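# Hang the tape roll on a mug tree peg

## Task

Get the roll of tape hanging on any one peg of the mug tree, with the tree still upright, and finish with neither hand in contact with the tape or the tree.

## Robot and tools

ROBOT. Two arms: left_arm carries a five-finger left hand and right_arm a right hand (mirror images). Base positions in the scene frame: left_arm (+0.023, +0.355, +0.006) m, right_arm (-0.006, -0.242, +0.001) m, both turned only about 1 degree about z. A camera stand sits behind the arms. Loose objects may occasionally get nudged by something other than the robot.

FRAMES. Scene frame: origin at table-top height, halfway between the nominal bases, +z up, +x out over the table, left_arm toward +y. Fixed cameras and the table use it. Each arm reports its hand pose (end_effector_position in m, end_effector_quat_wxyz) in its own base frame. Offsets you send are along the axes of that arm's current Hand target. The hand point sits 0.15 m out from the wrist face along the fingers and 0.05 m in front of the palm. Its +z runs along straight fingers, +y out of the palm, and +x across the palm away from the thumb on the right hand, toward the thumb on the left hand. Straight fingertips reach 0.06-0.07 m past the point along +z, 0.06 m behind it along -y. A wrist bracket on the little-finger side sticks out up to 0.10 m and can collide.

ROW LAYOUT. Every command row is one list of 28 numbers in [-1, 1], covering both arms even if one is idle: left_arm dx, dy, dz, rx, ry, rz, then left hand little, ring, middle, index, thumb_bend, thumb_turn, force_limit, speed; then the same 14 for right_arm. dx..rz are offsets, not poses: they count from that arm's Hand target as it was when the action (or move) began, along that target's axes; 1.0 equals 0.6 m or 180 degrees, and rx, ry, rz form a single rotation vector. All rows of one action count from the same start, and a repeated offset moves further. Six zeros re-request the current Hand target. Finger targets: +1 open/straight, -1 closed/curled. thumb_turn: +1 beside the palm, -1 opposite the fingers. force_limit maps -1..+1 to about 0..10 N at the fingertip (0..15 N for the two thumb motors). speed rises from near 0 at -1 to full at +0.48 and stays full up to +1. To leave a hand unchanged, resend the last eight numbers you sent it; if you have sent none yet, use its hand_measured six values plus hand_force_limit and hand_speed.

TOOLS.
execute_actions(actions, cameras): actions is a list of up to 15 actions; each action is a table of up to 15 rows, one per 1/30 s step, so an action lasts 0.5 s and a short table repeats its last row. cameras lists names (cam_high, cam_left_wrist, cam_right_wrist, or "all"); an empty actions list returns images by default.
move(target, speed, blend, blocking, cameras): target is one 28-number row or a list of up to 15 rows; every row's offsets count from the same starting Hand targets, not from the previous row. Paths are straight, end together, take at least 0.5 s and are cut off after 10 s. speed is m/s, 0.002 to 4.3 (default 0.25), rotation limited to twice that in rad/s; one value or one per row. blend (m) rounds corners in a list; 0 stops at each. blocking=false returns early while the move runs. Paths ignore obstacles and the other arm. The result adds a move: line with the ending (done, off_target, moving, held, fault) and limits (paced = pose clipped, held = steps withheld). done means at rest within 10 mm and 2 degrees; neither done nor off_target says anything about contact.
wait(seconds 0-10): lets the scene run on the last commands. stop(): brakes a running move. zoom_image(camera, region [x0,y0,x1,y1] pixels, at most 504x504): closer view of the latest image. show_instructions(): shows reference images. finished_scene(scene): ends the scene for good; the goal must then hold without the robot.

RESULTS. Hand target is the last commanded pose after clipping. hand_measured, hand_stopped_by (moving, target, force, stalled, fault) and hand_load_n (positive = pushing the finger open) follow the motor order above. Also joint positions, velocities (may be omitted when within noise), torques (offset and noisy; items 3 and 4 wrap at 28 N m), motor temperatures, step readings. Images: cam_high 672x504 pinhole, wrist cameras 616x616 fisheye.

BEHAVIOUR. Commanded orientation is clipped to within 40 degrees of the measured one each step. Hands often rest 1-3 cm (sometimes 5) short, mostly low; resend the shortfall as an offset. Small turns can shift the hand point a lot; an arm may sag under load. Avoid paths passing near an arm's own base. A grip works with the thumb turned in front on items roughly 0.035-0.065 m thick (handles to 0.025 m); close at speed -0.94 or slower for a gentle grip. A motor only starts when its target changes by 0.002 or more; to squeeze harder raise force_limit and send a more-closed target; to loosen send a more-open one.

AVOID. Dropping the tape or releasing it while moving, knocking over the tree, anything leaving the table, fast contacts, pressing past contact, arms touching each other or one hand gripping the other, overloading fingers, and long stretched holds that overheat motors (MOTOR HOT at 85 C, arm collapses at 100 C).

Each tool is called after ">>>" as name([rows], argument=value, ...), one row to a line, values as JSON.

Reference images:

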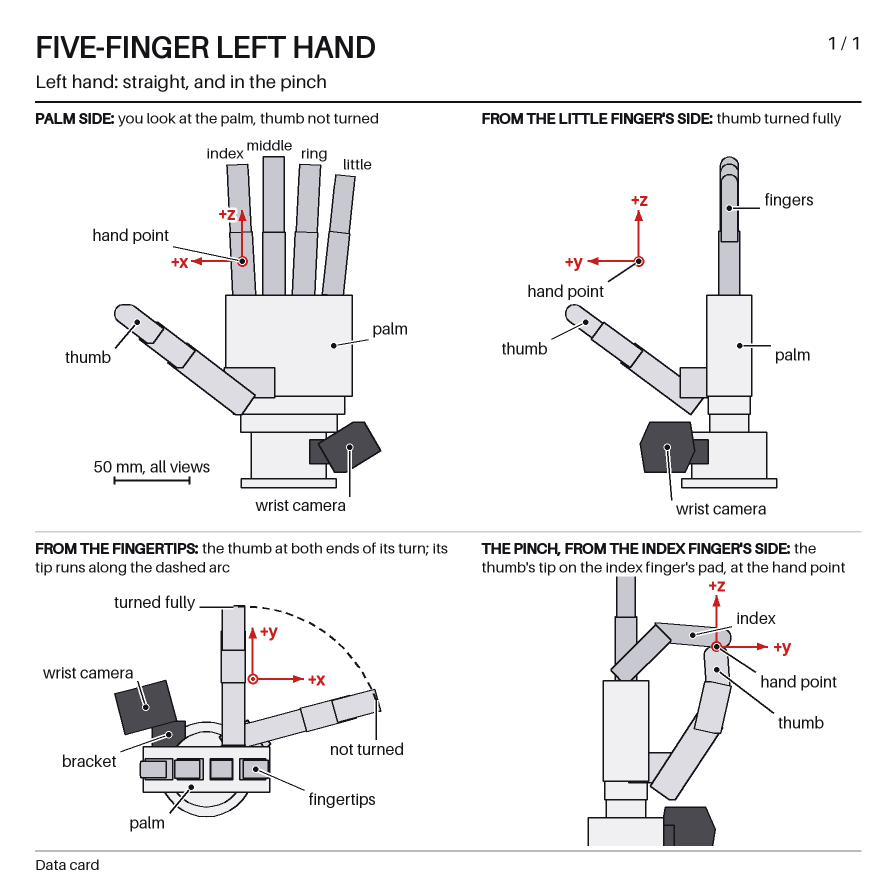

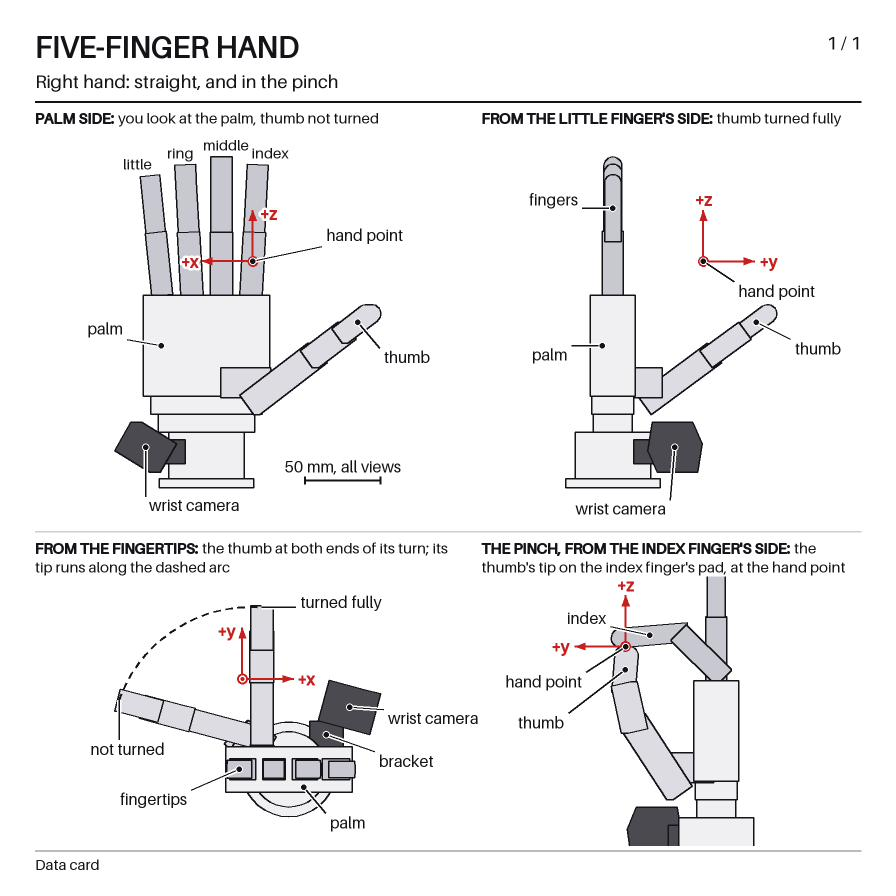

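## Session

>>> execute_actions(actions=[])

Scene clock: 0.00 s.
left_arm: end_effector_position=(+0.0909, -0.3821, +0.2340) hand_measured=(+1.000, +1.000, +1.000, +1.000, +1.000, +1.000) hand_load_n=(+0.0, +0.0, +0.0, -0.5, +0.0, +0.0) hand_stopped_by=(target, target, target, target, target, target) hand_force_limit=0.00 hand_speed=-0.80 end_effector_quat_wxyz=(-0.081, -0.195, +0.932, -0.295) | right_arm: end_effector_position=(+0.4065, -0.0501, +0.3340) hand_measured=(+1.000, +1.000, +1.000, +1.000, +1.000, +1.000) hand_load_n=(+0.0, +0.0, +0.0, +0.0, +0.0, +0.0) hand_stopped_by=(target, target, target, target, target, target) hand_force_limit=0.00 hand_speed=-0.80 end_effector_quat_wxyz=(+0.034, +0.869, +0.040, +0.492)
Joint positions: left_arm=[-1.11 1.125 1.063 -0.954 0.295 -0.035] | right_arm=[0.067 0.812 0.917 -0.645 0.077 -1.639]
Joint velocities: within noise
Joint torques (N m): no reading
Motor temperatures (°C): left_arm=[34 42 44 39 35 35] | right_arm=[32 39 33 34 38 33]
Heat: left arm: hottest elbow 44 °C; right arm: hottest shoulder 39 °C.
Hand target: left_arm +0.0946, -0.3915, +0.2555; -0.078, -0.190, +0.925, -0.320 | right_arm +0.4100, -0.0509, +0.3560; +0.036, +0.858, +0.039, +0.511

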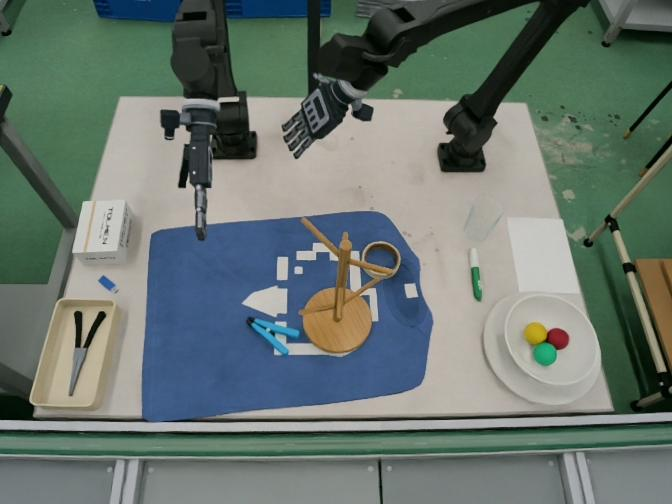

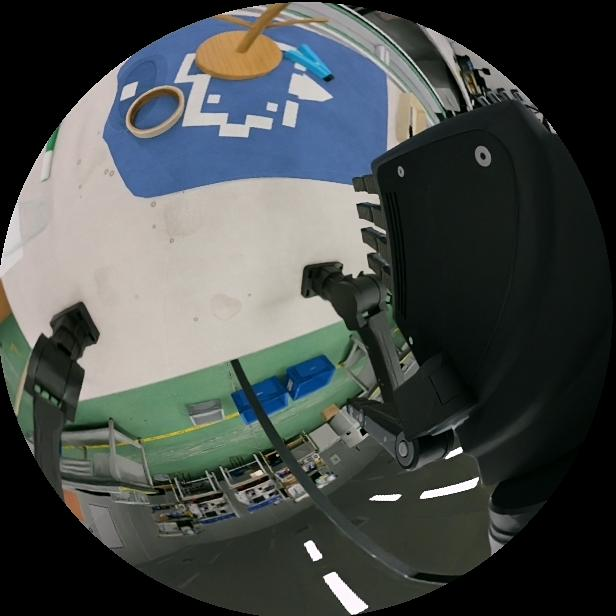

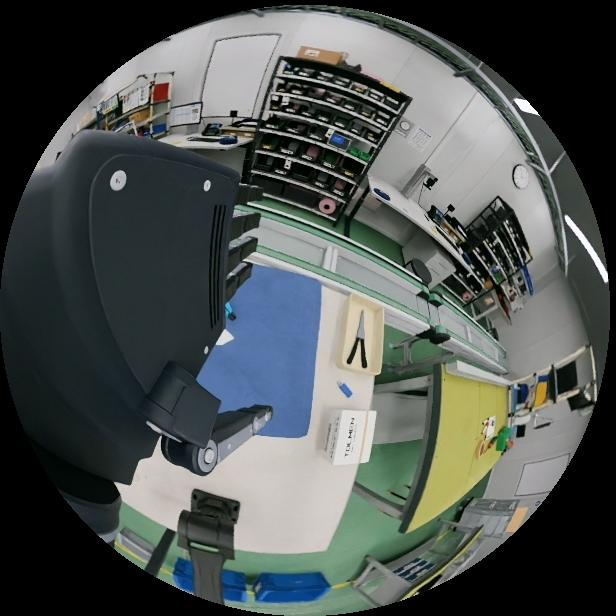

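>>> zoom_image(camera="cam_high", region=[240, 190, 450, 370])

>>> zoom_image(camera="cam_left_wrist", region=[100, 0, 420, 240])

Scaled by 2.400 from the camera's 672x504 image, which has a finer 960x720 frame.

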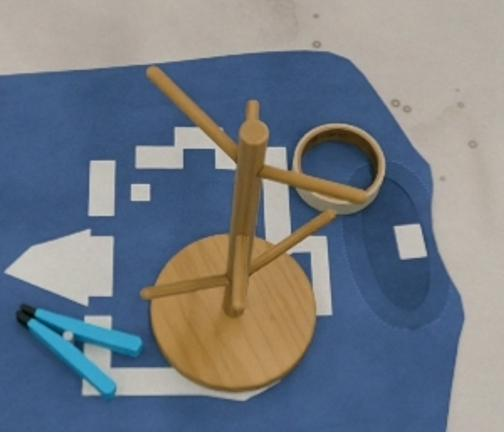

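Scaled by 1.575 from the camera's 616x616 image, which has a finer 880x880 frame.

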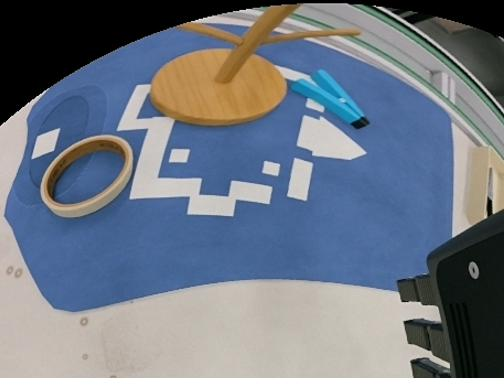

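>>> move(target=[-0.4187,0.1762,-0.0653,0.1569,-0.2058,-0.0734,-1,-1,0,0,0.5,-1,0,0.2,0,0,0,0,0,0,1,1,1,1,1,1,0,-0.8], cameras=["all"])

Scene clock: 329.57 s.
left_arm: end_effector_position=(+0.2745, -0.2129, +0.1493) hand_measured=(-1.000, -1.000, +0.000, +0.000, +0.500, -1.000) hand_load_n=(+0.0, +0.0, +0.0, +0.0, +0.0, +0.0) hand_stopped_by=(target, target, target, target, target, target) hand_force_limit=0.00 hand_speed=0.20 end_effector_quat_wxyz=(+0.216, -0.408, +0.777, -0.429) | right_arm: end_effector_position=(+0.4065, -0.0501, +0.3340) hand_measured=(+1.000, +1.000, +1.000, +1.000, +1.000, +1.000) hand_load_n=(+0.0, +0.0, +0.0, +0.0, +0.0, +0.0) hand_stopped_by=(target, target, target, target, target, target) hand_force_limit=0.00 hand_speed=-0.80 end_effector_quat_wxyz=(+0.034, +0.869, +0.040, +0.492)
Joint positions: left_arm=[-0.533 0.722 0.491 -0.341 0.074 0.031] | right_arm=[0.067 0.812 0.917 -0.645 0.077 -1.639]
Joint torques (N m): left_arm=[0.44 -3.08 8.88 2.28 0.22 0.08] | right_arm=[-0.91 -4.01 10 1.99 0.05 0.01]
Motor temperatures (°C): left_arm=[33 39 51 37 32 32] | right_arm=[32 37 43 32 31 31]
Heat: left arm: hottest elbow 51 °C; right arm: hottest elbow 43 °C.
Hand target: left_arm +0.2831, -0.2147, +0.1603; +0.229, -0.396, +0.770, -0.444 | right_arm +0.4100, -0.0509, +0.3560; +0.036, +0.858, +0.039, +0.511
Off the commanded pose: left_arm 0.014 m, 3 deg | right_arm 0.022 m, 3 deg.
move: off_target (left_arm, right_arm)

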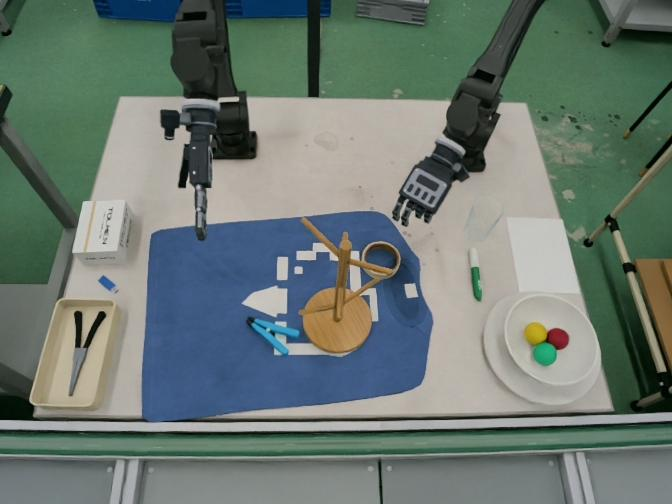

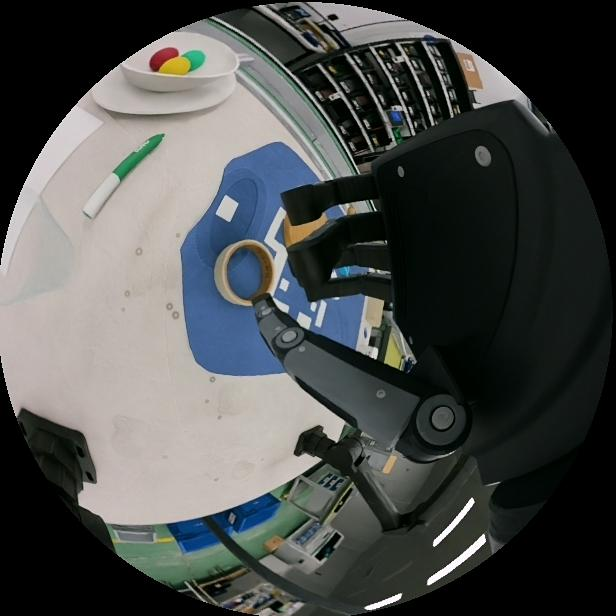

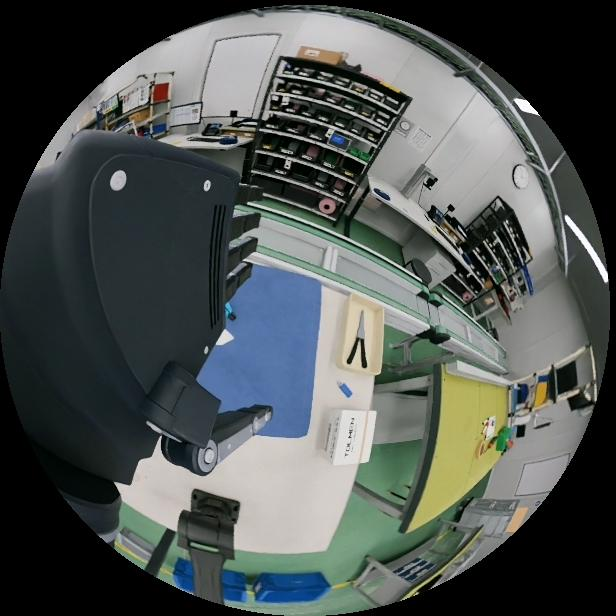

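>>> move(target=[0.0035,0.121,0.0905,0,0,0,-1,-1,0,0,0.5,-1,0,0.2,0,0,0,0,0,0,1,1,1,1,1,1,0,-0.8], cameras=["cam_high","cam_left_wrist"])

Scene clock: 352.80 s.
left_arm: end_effector_position=(+0.2833, -0.2170, +0.0616) hand_measured=(-1.000, -1.000, +0.000, +0.000, +0.500, -1.000) hand_load_n=(+0.0, +0.0, +0.0, +0.0, +0.0, +0.0) hand_stopped_by=(target, target, target, target, target, target) hand_force_limit=0.00 hand_speed=0.20 end_effector_quat_wxyz=(+0.219, -0.408, +0.775, -0.431) | right_arm: end_effector_position=(+0.4065, -0.0501, +0.3340) hand_measured=(+1.000, +1.000, +1.000, +1.000, +1.000, +1.000) hand_load_n=(+0.0, +0.0, +0.0, +0.0, +0.0, +0.5) hand_stopped_by=(target, target, target, target, target, target) hand_force_limit=0.00 hand_speed=-0.80 end_effector_quat_wxyz=(+0.034, +0.869, +0.040, +0.492)
Joint positions: left_arm=[-0.533 0.929 0.318 0.047 0.07 0.031] | right_arm=[0.067 0.812 0.917 -0.645 0.077 -1.639]
Joint torques (N m): left_arm=[-0.62 -3.25 7.98 2.14 -0.1 0] | right_arm=[-0.5 -3.66 10.03 2.03 0.04 0.05]
Heat: left arm: hottest elbow 49 °C; right arm: hottest elbow 43 °C.
Hand target: left_arm +0.2907, -0.2226, +0.0703; +0.229, -0.396, +0.770, -0.444 | right_arm +0.4100, -0.0509, +0.3560; +0.036, +0.858, +0.039, +0.511
Off the commanded pose: left_arm 0.013 m, 2 deg | right_arm 0.022 m, 3 deg.
move: off_target (left_arm, right_arm)
Images, in order (width x height): cam_high 672x504, cam_left_wrist 616x616.

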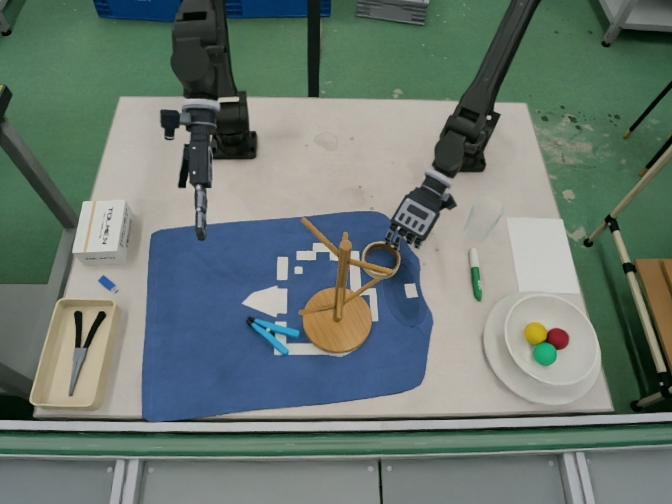

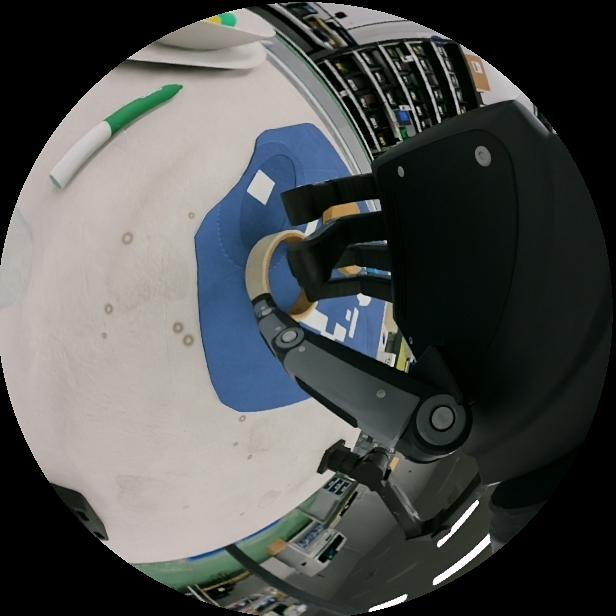

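>>> zoom_image(camera="cam_left_wrist", region=[220, 150, 440, 370])

>>> zoom_image(camera="cam_high", region=[330, 180, 460, 310])

Scaled by 2.291 from the camera's 616x616 image, which has a finer 880x880 frame.

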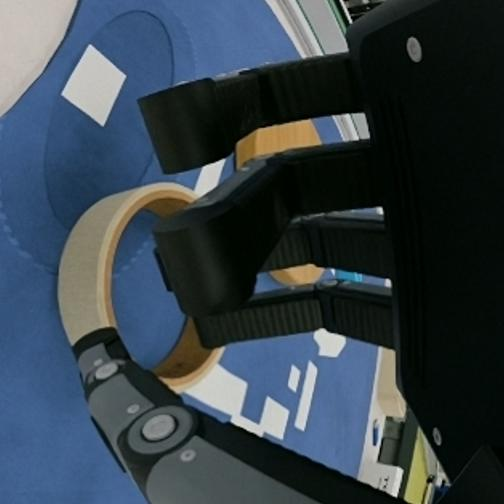

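Scaled by 3.877 from the camera's 672x504 image, which has a finer 960x720 frame.

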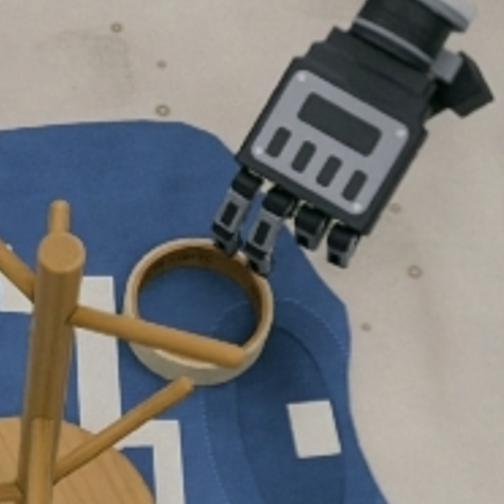

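>>> move(target=[0.0155,0.0595,0.0423,0,0,0,-1,-1,0,0,0.5,-1,0,0.2,0,0,0,0,0,0,1,1,1,1,1,1,0,-0.8], cameras=["cam_high","cam_left_wrist"], speed=0.08)

>>> zoom_image(camera="cam_left_wrist", region=[220, 150, 440, 370])

>>> zoom_image(camera="cam_high", region=[330, 180, 460, 310])

Scene clock: 377.50 s.
left_arm: end_effector_position=(+0.2969, -0.2288, +0.0373) hand_measured=(-1.000, -1.000, +0.000, +0.000, +0.500, -1.000) hand_load_n=(+0.0, +0.0, -2.0, +0.0, +0.0, +0.0) hand_stopped_by=(target, target, target, target, target, target) hand_force_limit=0.00 hand_speed=0.20 end_effector_quat_wxyz=(+0.240, -0.397, +0.764, -0.449) | right_arm: end_effector_position=(+0.4065, -0.0501, +0.3340) hand_measured=(+1.000, +1.000, +1.000, +1.000, +1.000, +1.000) hand_load_n=(+0.0, +0.0, -0.5, +0.0, +0.0, +0.0) hand_stopped_by=(target, target, target, target, target, target) hand_force_limit=0.00 hand_speed=-0.80 end_effector_quat_wxyz=(+0.034, +0.869, +0.040, +0.492)
Joint positions: left_arm=[-0.559 1.088 0.275 0.31 0.036 0.031] | right_arm=[0.067 0.812 0.917 -0.645 0.077 -1.639]
Joint torques (N m): left_arm=[-1.73 -3.37 5.75 1.47 -0.09 -0.18] | right_arm=[-1.03 -3.66 10.03 2.07 0.03 0.02]
Heat: left arm: hottest elbow 48 °C; right arm: hottest elbow 43 °C.
Hand target: left_arm +0.2887, -0.2325, +0.0267; +0.229, -0.396, +0.770, -0.444 | right_arm +0.4100, -0.0509, +0.3560; +0.036, +0.858, +0.039, +0.511
Off the commanded pose: left_arm 0.014 m, 2 deg | right_arm 0.022 m, 3 deg.
move: off_target (left_arm, right_arm)
Images, in order (width x height): cam_high 672x504, cam_left_wrist 616x616.

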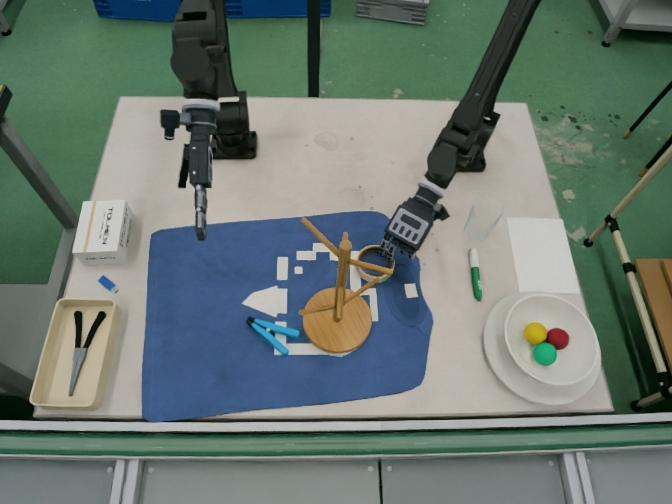

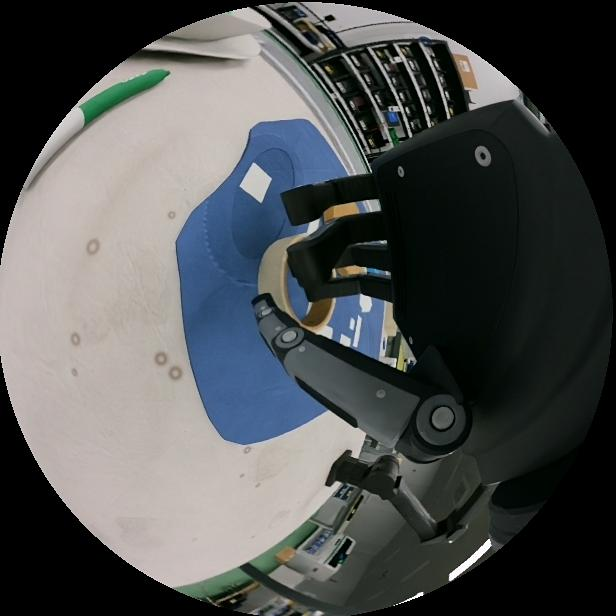

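Scaled by 2.291 from the camera's 616x616 image, which has a finer 880x880 frame.

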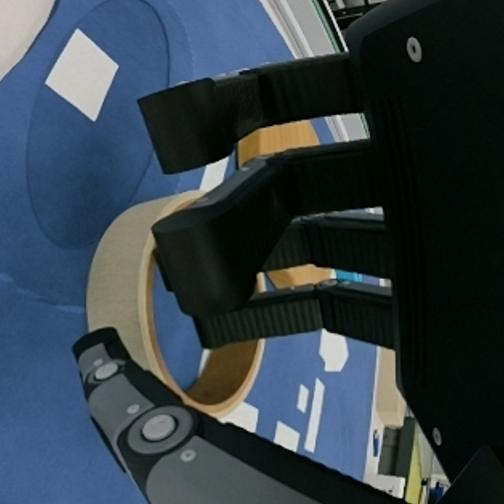

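Scaled by 3.877 from the camera's 672x504 image, which has a finer 960x720 frame.

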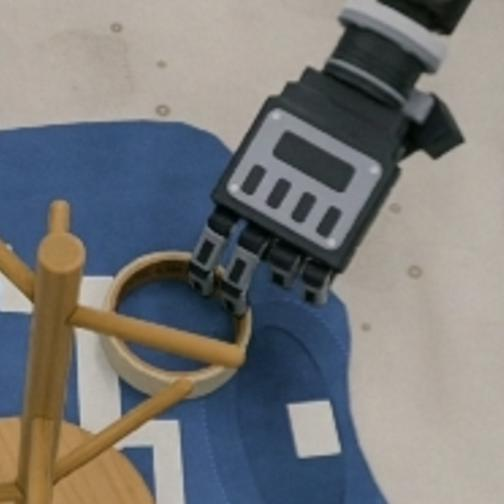

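>>> move(target=[0,0,0,0,0,0,-1,-1,-0.1,-0.1,0.0,-1,-0.4,-0.8,0,0,0,0,0,0,1,1,1,1,1,1,0,-0.8], cameras=["cam_high","cam_left_wrist"], speed=0.08)

>>> zoom_image(camera="cam_left_wrist", region=[220, 150, 440, 370])

>>> zoom_image(camera="cam_high", region=[330, 180, 460, 310])

Scene clock: 408.30 s.
left_arm: end_effector_position=(+0.2967, -0.2290, +0.0358) hand_measured=(-1.000, -1.000, -0.100, -0.100, +0.000, -1.000) hand_load_n=(+0.0, +0.5, +0.0, +0.5, +0.0, +0.0) hand_stopped_by=(target, target, target, target, target, target) hand_force_limit=-0.40 hand_speed=-0.80 end_effector_quat_wxyz=(+0.239, -0.398, +0.765, -0.447) | right_arm: end_effector_position=(+0.4065, -0.0501, +0.3340) hand_measured=(+1.000, +1.000, +1.000, +1.000, +1.000, +1.000) hand_load_n=(+0.0, +0.0, +0.0, +0.0, +0.0, +0.0) hand_stopped_by=(target, target, target, target, target, target) hand_force_limit=0.00 hand_speed=-0.80 end_effector_quat_wxyz=(+0.034, +0.869, +0.040, +0.492)
Joint positions: left_arm=[-0.561 1.094 0.275 0.313 0.035 0.031] | right_arm=[0.067 0.812 0.917 -0.645 0.077 -1.639]
Joint torques (N m): left_arm=[-1.55 -3.66 5.59 1.43 -0.09 -0.22] | right_arm=[-0.97 -3.55 9.99 1.94 0 0.02]
Heat: left arm: hottest elbow 47 °C; right arm: hottest elbow 43 °C.
Hand target: left_arm +0.2887, -0.2325, +0.0267; +0.229, -0.396, +0.770, -0.444 | right_arm +0.4100, -0.0509, +0.3560; +0.036, +0.858, +0.039, +0.511
Off the commanded pose: left_arm 0.013 m, 1 deg | right_arm 0.022 m, 3 deg.
move: off_target (left_arm, right_arm)
Images, in order (width x height): cam_high 672x504, cam_left_wrist 616x616.

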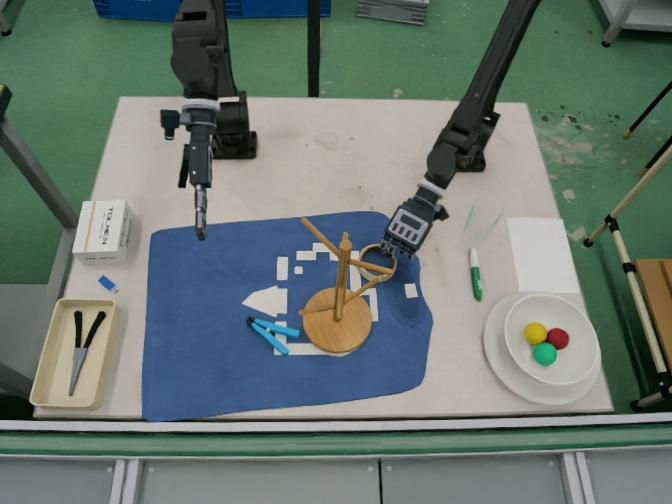

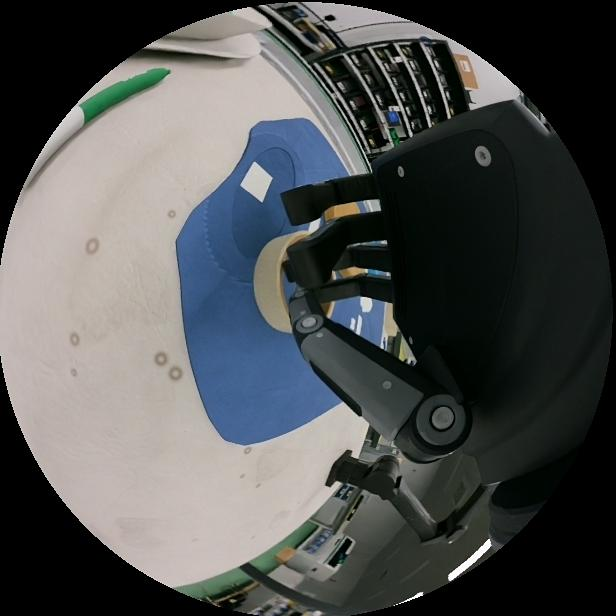

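Scaled by 2.291 from the camera's 616x616 image, which has a finer 880x880 frame.

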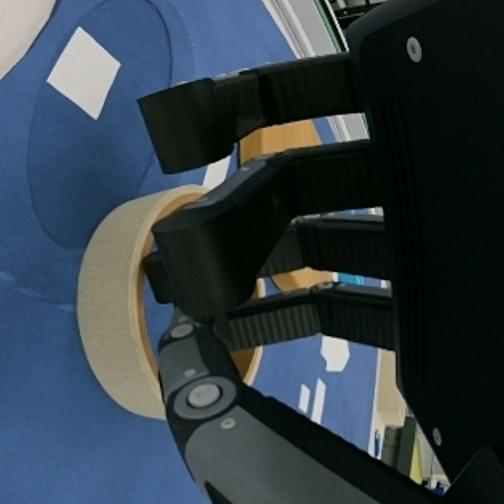

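Scaled by 3.877 from the camera's 672x504 image, which has a finer 960x720 frame.

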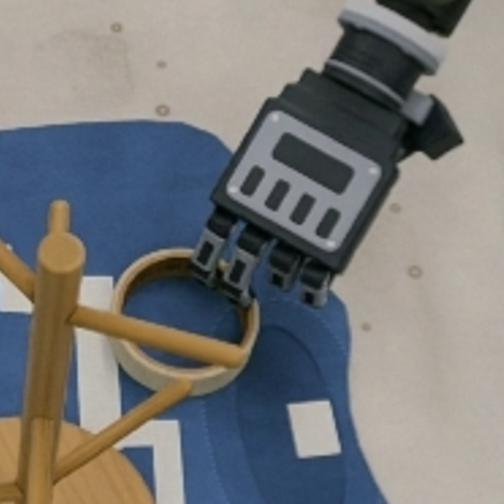

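>>> move([
  [0,-0.0408,-0.0237,0,0,0,-1,-1,0,0,0.25,-1,-0.4,0.2,0,0,0,0,0,0,1,1,1,1,1,1,0,-0.8],
  [0.0092,-0.0473,-0.0122,0,0,0,-1,-1,0,0,0.25,-1,-0.4,0.2,0,0,0,0,0,0,1,1,1,1,1,1,0,-0.8],
  [0.0092,0.0017,0.0163,0,0,0,-1,-1,0,0,0.25,-1,-0.4,0.2,0,0,0,0,0,0,1,1,1,1,1,1,0,-0.8],
], cameras=["cam_high","cam_left_wrist"], speed=0.1, blend=[0.005,0.005,0])

>>> zoom_image(camera="cam_left_wrist", region=[220, 150, 440, 370])

>>> zoom_image(camera="cam_high", region=[330, 180, 460, 310])

Scene clock: 476.17 s.
left_arm: end_effector_position=(+0.3002, -0.2370, +0.0356) hand_measured=(-1.000, -1.000, +0.000, +0.000, +0.250, -1.000) hand_load_n=(+0.0, +0.0, -3.5, +0.0, +0.0, +0.0) hand_stopped_by=(target, target, target, target, target, target) hand_force_limit=-0.40 hand_speed=0.20 end_effector_quat_wxyz=(+0.246, -0.392, +0.760, -0.455) | right_arm: end_effector_position=(+0.4065, -0.0501, +0.3340) hand_measured=(+1.000, +1.000, +1.000, +1.000, +1.000, +1.000) hand_load_n=(+0.0, +0.0, +0.0, +0.0, +0.0, +0.0) hand_stopped_by=(target, target, target, target, target, target) hand_force_limit=0.00 hand_speed=-0.80 end_effector_quat_wxyz=(+0.034, +0.869, +0.040, +0.492)
Joint positions: left_arm=[-0.584 1.128 0.275 0.371 0.013 0.026] | right_arm=[0.067 0.812 0.917 -0.645 0.077 -1.639]
Joint torques (N m): left_arm=[-1.73 -2.08 6.3 0.9 -0.03 -0.26] | right_arm=[-0.85 -3.72 10.03 1.94 0.06 0.01]
Motor temperatures (°C): left_arm=[33 38 46 36 31 31] | right_arm=[32 37 44 31 30 31]
Heat: left arm: hottest elbow 46 °C; right arm: hottest elbow 44 °C.
Hand target: left_arm +0.2919, -0.2416, +0.0209; +0.229, -0.396, +0.770, -0.444 | right_arm +0.4100, -0.0509, +0.3560; +0.036, +0.858, +0.039, +0.511
Off the commanded pose: left_arm 0.018 m, 3 deg | right_arm 0.022 m, 3 deg.
move: off_target (left_arm, right_arm); blend cut to 0.0048 m at target 1, 0.0048 m at target 2
Images, in order (width x height): cam_high 672x504, cam_left_wrist 616x616.

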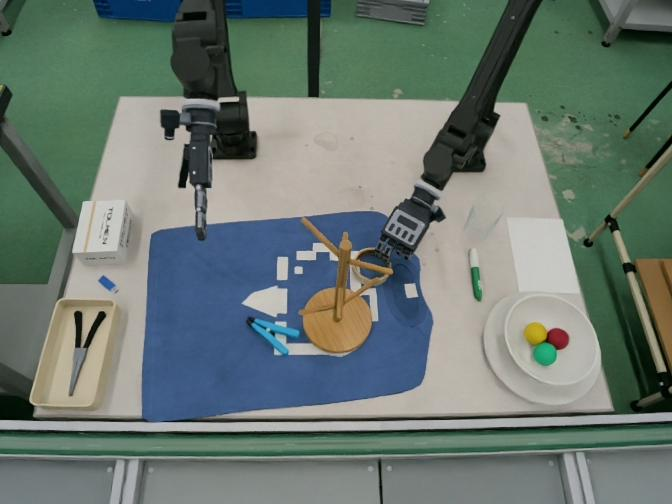

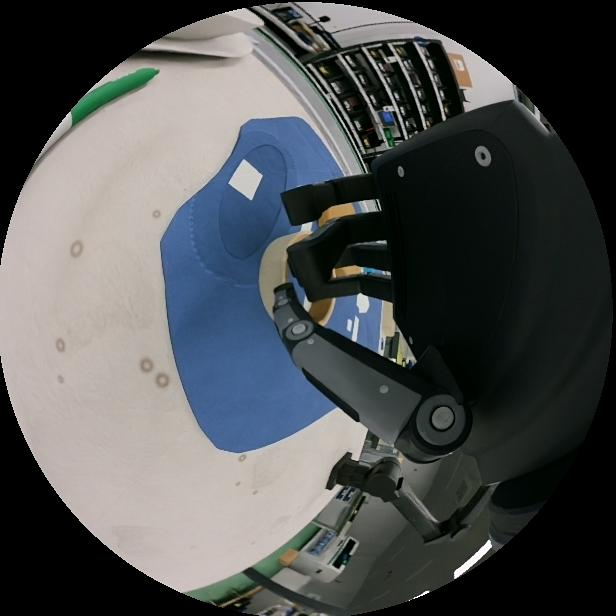

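Scaled by 2.291 from the camera's 616x616 image, which has a finer 880x880 frame.

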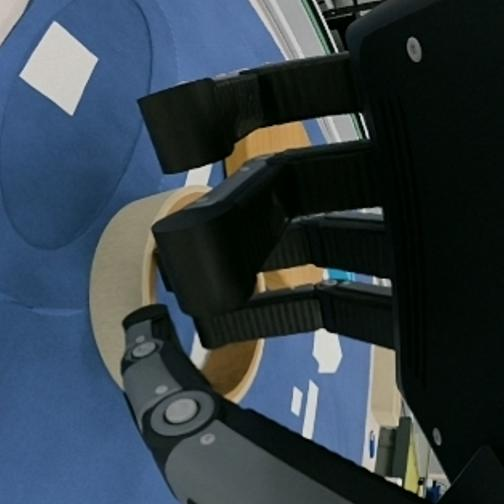

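Scaled by 3.877 from the camera's 672x504 image, which has a finer 960x720 frame.

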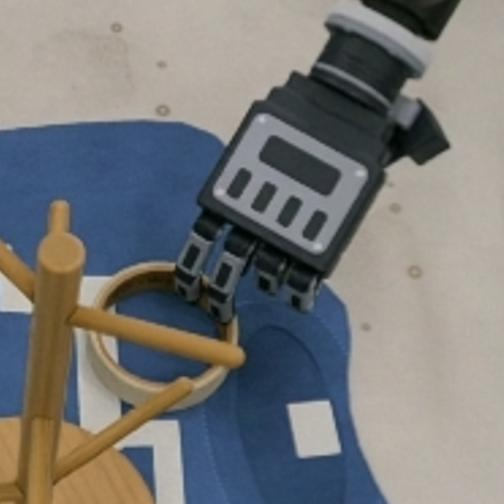

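>>> move([
  [0,-0.0637,-0.0367,0,0,0,-1,-1,0,0,0.25,-1,-0.4,0.2,0,0,0,0,0,0,1,1,1,1,1,1,0,-0.8],
  [0.0087,-0.0778,-0.0122,0,0,0,-1,-1,0,0,0.25,-1,-0.4,0.2,0,0,0,0,0,0,1,1,1,1,1,1,0,-0.8],
], cameras=["cam_high","cam_left_wrist"], speed=0.15)

>>> zoom_image(camera="cam_left_wrist", region=[220, 150, 440, 370])

>>> zoom_image(camera="cam_high", region=[330, 180, 460, 310])

Scene clock: 529.67 s.
left_arm: end_effector_position=(+0.2833, -0.2358, +0.0383) hand_measured=(-1.000, -1.000, +0.000, +0.000, +0.250, -1.000) hand_load_n=(+0.0, +0.0, +0.0, +0.0, +0.0, +0.0) hand_stopped_by=(target, target, target, target, target, target) hand_force_limit=-0.40 hand_speed=0.20 end_effector_quat_wxyz=(+0.221, -0.402, +0.784, -0.419) | right_arm: end_effector_position=(+0.4065, -0.0501, +0.3340) hand_measured=(+1.000, +1.000, +1.000, +1.000, +1.000, +1.000) hand_load_n=(+0.0, +0.0, +0.0, +0.0, +0.0, +0.0) hand_stopped_by=(target, target, target, target, target, target) hand_force_limit=0.00 hand_speed=-0.80 end_effector_quat_wxyz=(+0.034, +0.869, +0.040, +0.492)
Joint positions: left_arm=[-0.61 1.055 0.318 0.153 0.002 0.012] | right_arm=[0.067 0.812 0.917 -0.645 0.077 -1.639]
Joint torques (N m): left_arm=[-1.73 -4.42 11.32 1.21 -0.1 -0.21] | right_arm=[-0.67 -3.6 9.95 1.81 -0.02 0.05]
Heat: left arm: hottest elbow 46 °C; right arm: hottest elbow 44 °C.
Hand target: left_arm +0.3027, -0.2558, +0.0650; +0.229, -0.396, +0.770, -0.444 | right_arm +0.4100, -0.0509, +0.3560; +0.036, +0.858, +0.039, +0.511
Off the commanded pose: left_arm 0.039 m, 3 deg | right_arm 0.022 m, 3 deg.
move: off_target (left_arm, right_arm)
Images, in order (width x height): cam_high 672x504, cam_left_wrist 616x616.

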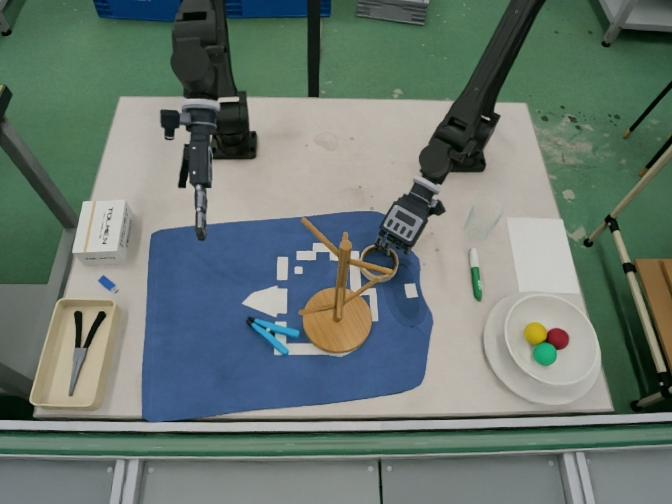

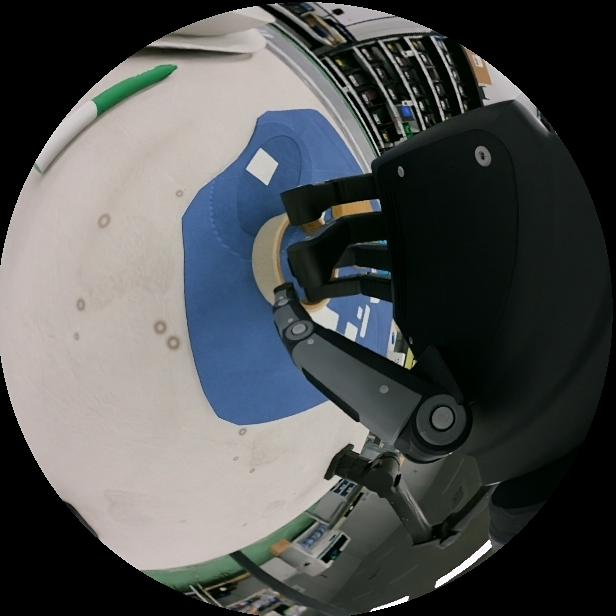

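Scaled by 2.291 from the camera's 616x616 image, which has a finer 880x880 frame.

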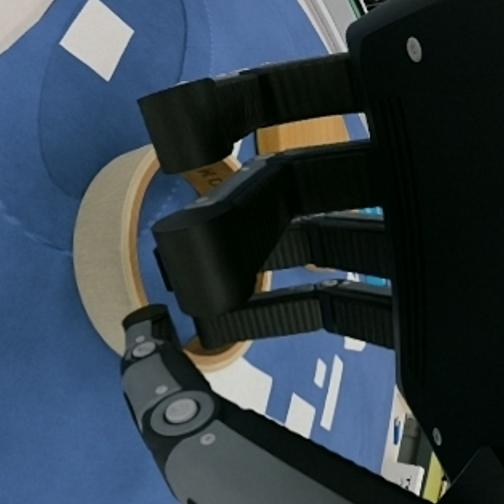

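Scaled by 3.877 from the camera's 672x504 image, which has a finer 960x720 frame.

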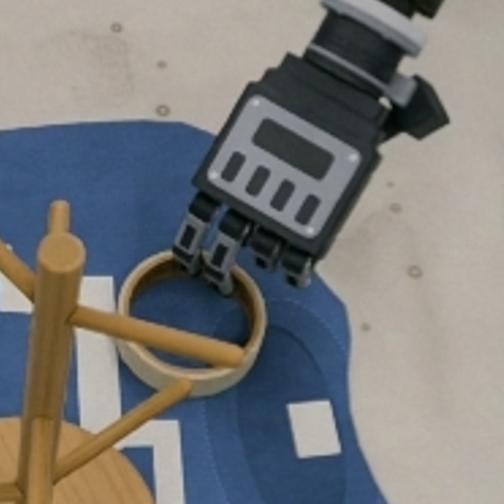

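>>> move(target=[0,-0.0433,-0.025,0,0,0,-1,-1,0,0,0.25,-1,-0.4,0.2,0,0,0,0,0,0,1,1,1,1,1,1,0,-0.8], cameras=[], speed=0.25)

Scene clock: 541.30 s.
left_arm: end_effector_position=(+0.2879, -0.2390, +0.0641) hand_measured=(-1.000, -1.000, +0.000, +0.000, +0.250, -1.000) hand_load_n=(+0.0, +0.0, +0.0, +0.0, +0.0, +0.0) hand_stopped_by=(target, target, target, target, target, target) hand_force_limit=-0.40 hand_speed=0.20 end_effector_quat_wxyz=(+0.222, -0.401, +0.783, -0.421) | right_arm: end_effector_position=(+0.4065, -0.0501, +0.3340) hand_measured=(+1.000, +1.000, +1.000, +1.000, +1.000, +1.000) hand_load_n=(+0.0, +0.0, +0.0, +0.0, +0.5, +0.0) hand_stopped_by=(target, target, target, target, target, target) hand_force_limit=0.00 hand_speed=-0.80 end_effector_quat_wxyz=(+0.034, +0.869, +0.040, +0.492)
Joint positions: left_arm=[-0.61 0.992 0.368 0.044 0.002 0.012] | right_arm=[0.067 0.812 0.917 -0.645 0.077 -1.639]
Joint torques (N m): left_arm=[-1.73 -5.71 11.92 0.58 -0.1 -0.22] | right_arm=[-0.79 -3.08 9.92 1.98 0.03 0]
Heat: left arm: hottest elbow 46 °C; right arm: hottest elbow 44 °C.
Hand target: left_arm +0.3026, -0.2558, +0.0950; +0.229, -0.396, +0.770, -0.444 | right_arm +0.4100, -0.0509, +0.3560; +0.036, +0.858, +0.039, +0.511
Off the commanded pose: left_arm 0.038 m, 3 deg | right_arm 0.022 m, 3 deg.
move: off_target (left_arm, right_arm)
No camera images: "cameras" was empty.

>>> execute_actions(actions=[])

>>> zoom_image(camera="cam_left_wrist", region=[220, 150, 440, 370])

>>> zoom_image(camera="cam_high", region=[330, 180, 460, 310])

Scene clock: 548.03 s.
left_arm: end_effector_position=(+0.2879, -0.2390, +0.0641) hand_measured=(-1.000, -1.000, +0.000, +0.000, +0.250, -1.000) hand_load_n=(+0.0, +0.0, +0.0, +0.0, +0.0, +0.0) hand_stopped_by=(target, target, target, target, target, target) hand_force_limit=-0.40 hand_speed=0.20 end_effector_quat_wxyz=(+0.222, -0.401, +0.783, -0.421) | right_arm: end_effector_position=(+0.4065, -0.0501, +0.3340) hand_measured=(+1.000, +1.000, +1.000, +1.000, +1.000, +1.000) hand_load_n=(+0.0, +0.0, +0.0, +0.0, +0.0, +0.0) hand_stopped_by=(target, target, target, target, target, target) hand_force_limit=0.00 hand_speed=-0.80 end_effector_quat_wxyz=(+0.034, +0.869, +0.040, +0.492)
Joint positions: left_arm=[-0.61 0.992 0.368 0.044 0.002 0.012] | right_arm=[0.067 0.812 0.917 -0.645 0.077 -1.639]
Joint velocities: within noise
Joint torques (N m): left_arm=[-1.73 -5.3 12.05 0.5 -0.09 -0.25] | right_arm=[-0.62 -3.96 9.98 1.81 0.01 0.03]
Motor temperatures (°C): left_arm=[33 37 46 36 31 31] | right_arm=[32 36 44 31 30 31]
Heat: left arm: hottest elbow 46 °C; right arm: hottest elbow 44 °C.
Hand target: left_arm +0.3026, -0.2558, +0.0950; +0.229, -0.396, +0.770, -0.444 | right_arm +0.4100, -0.0509, +0.3560; +0.036, +0.858, +0.039, +0.511
Off the commanded pose: left_arm 0.038 m, 3 deg | right_arm 0.022 m, 3 deg.

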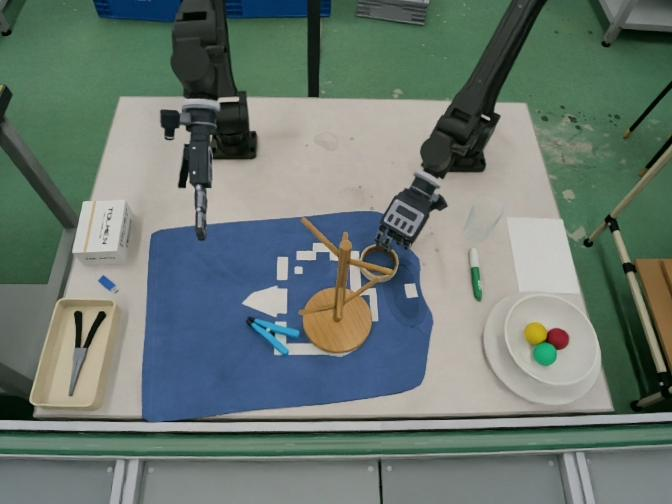

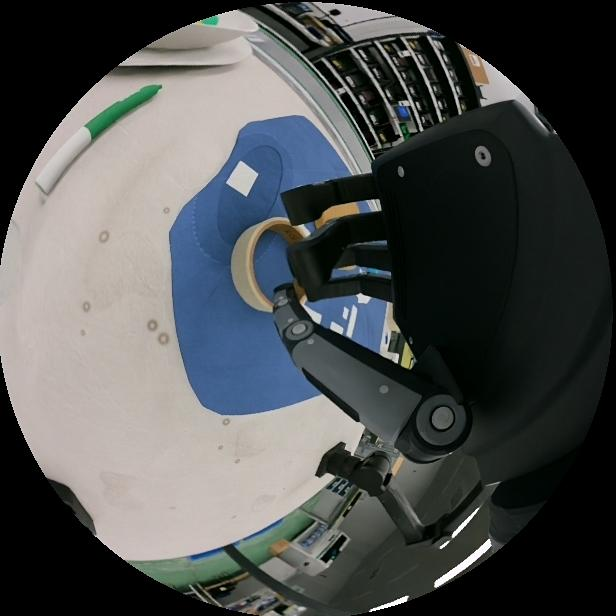

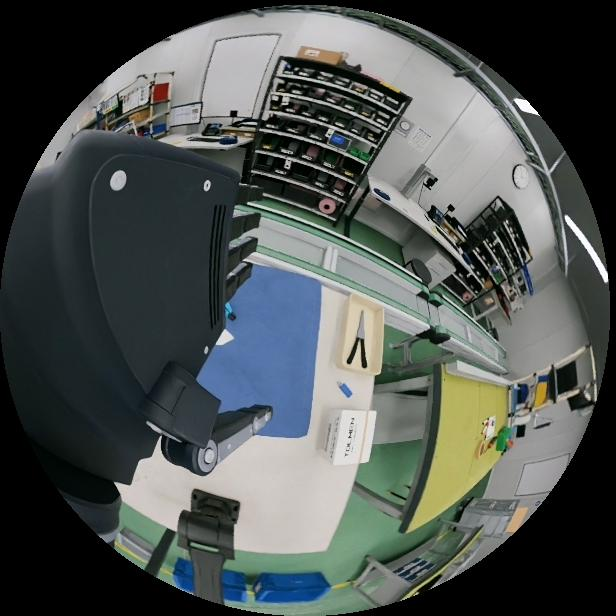

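Scaled by 2.291 from the camera's 616x616 image, which has a finer 880x880 frame.

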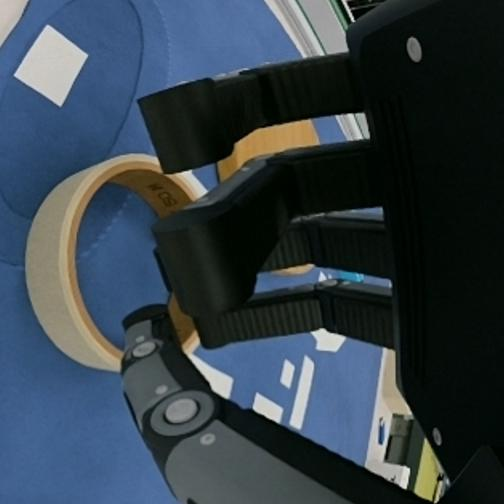

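Scaled by 3.877 from the camera's 672x504 image, which has a finer 960x720 frame.

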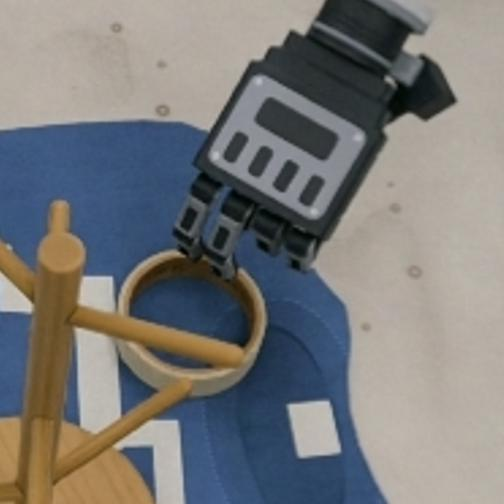

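>>> move(target=[-0.0185,0.0567,0.002,0,0,0,-1,-1,0,0,0.25,-1,-0.4,0.2,0,0,0,0,0,0,1,1,1,1,1,1,0,-0.8], cameras=[], speed=0.15)

Scene clock: 564.10 s.
left_arm: end_effector_position=(+0.2853, -0.2361, +0.0558) hand_measured=(-1.000, -1.000, +0.000, +0.000, +0.250, -1.000) hand_load_n=(+0.0, +0.0, +0.0, +0.0, +0.0, +0.0) hand_stopped_by=(target, target, target, target, target, target) hand_force_limit=-0.40 hand_speed=0.20 end_effector_quat_wxyz=(+0.218, -0.400, +0.779, -0.430) | right_arm: end_effector_position=(+0.4065, -0.0501, +0.3340) hand_measured=(+1.000, +1.000, +1.000, +1.000, +1.000, +1.000) hand_load_n=(+0.0, +0.0, +0.0, +0.0, +0.0, +0.0) hand_stopped_by=(target, target, target, target, target, target) hand_force_limit=0.00 hand_speed=-0.80 end_effector_quat_wxyz=(+0.034, +0.869, +0.040, +0.492)
Joint positions: left_arm=[-0.595 1.001 0.335 0.103 0.027 0.012] | right_arm=[0.067 0.812 0.917 -0.645 0.077 -1.639]
Joint torques (N m): left_arm=[0.32 -4.07 7.66 2.13 0.16 0] | right_arm=[-0.85 -3.6 9.95 1.98 0.03 0.05]
Heat: left arm: hottest elbow 47 °C; right arm: hottest elbow 44 °C.
Hand target: left_arm +0.2961, -0.2375, +0.0649; +0.229, -0.396, +0.770, -0.444 | right_arm +0.4100, -0.0509, +0.3560; +0.036, +0.858, +0.039, +0.511
Off the commanded pose: left_arm 0.014 m, 2 deg | right_arm 0.022 m, 3 deg.
move: off_target (left_arm, right_arm)
No camera images: "cameras" was empty.


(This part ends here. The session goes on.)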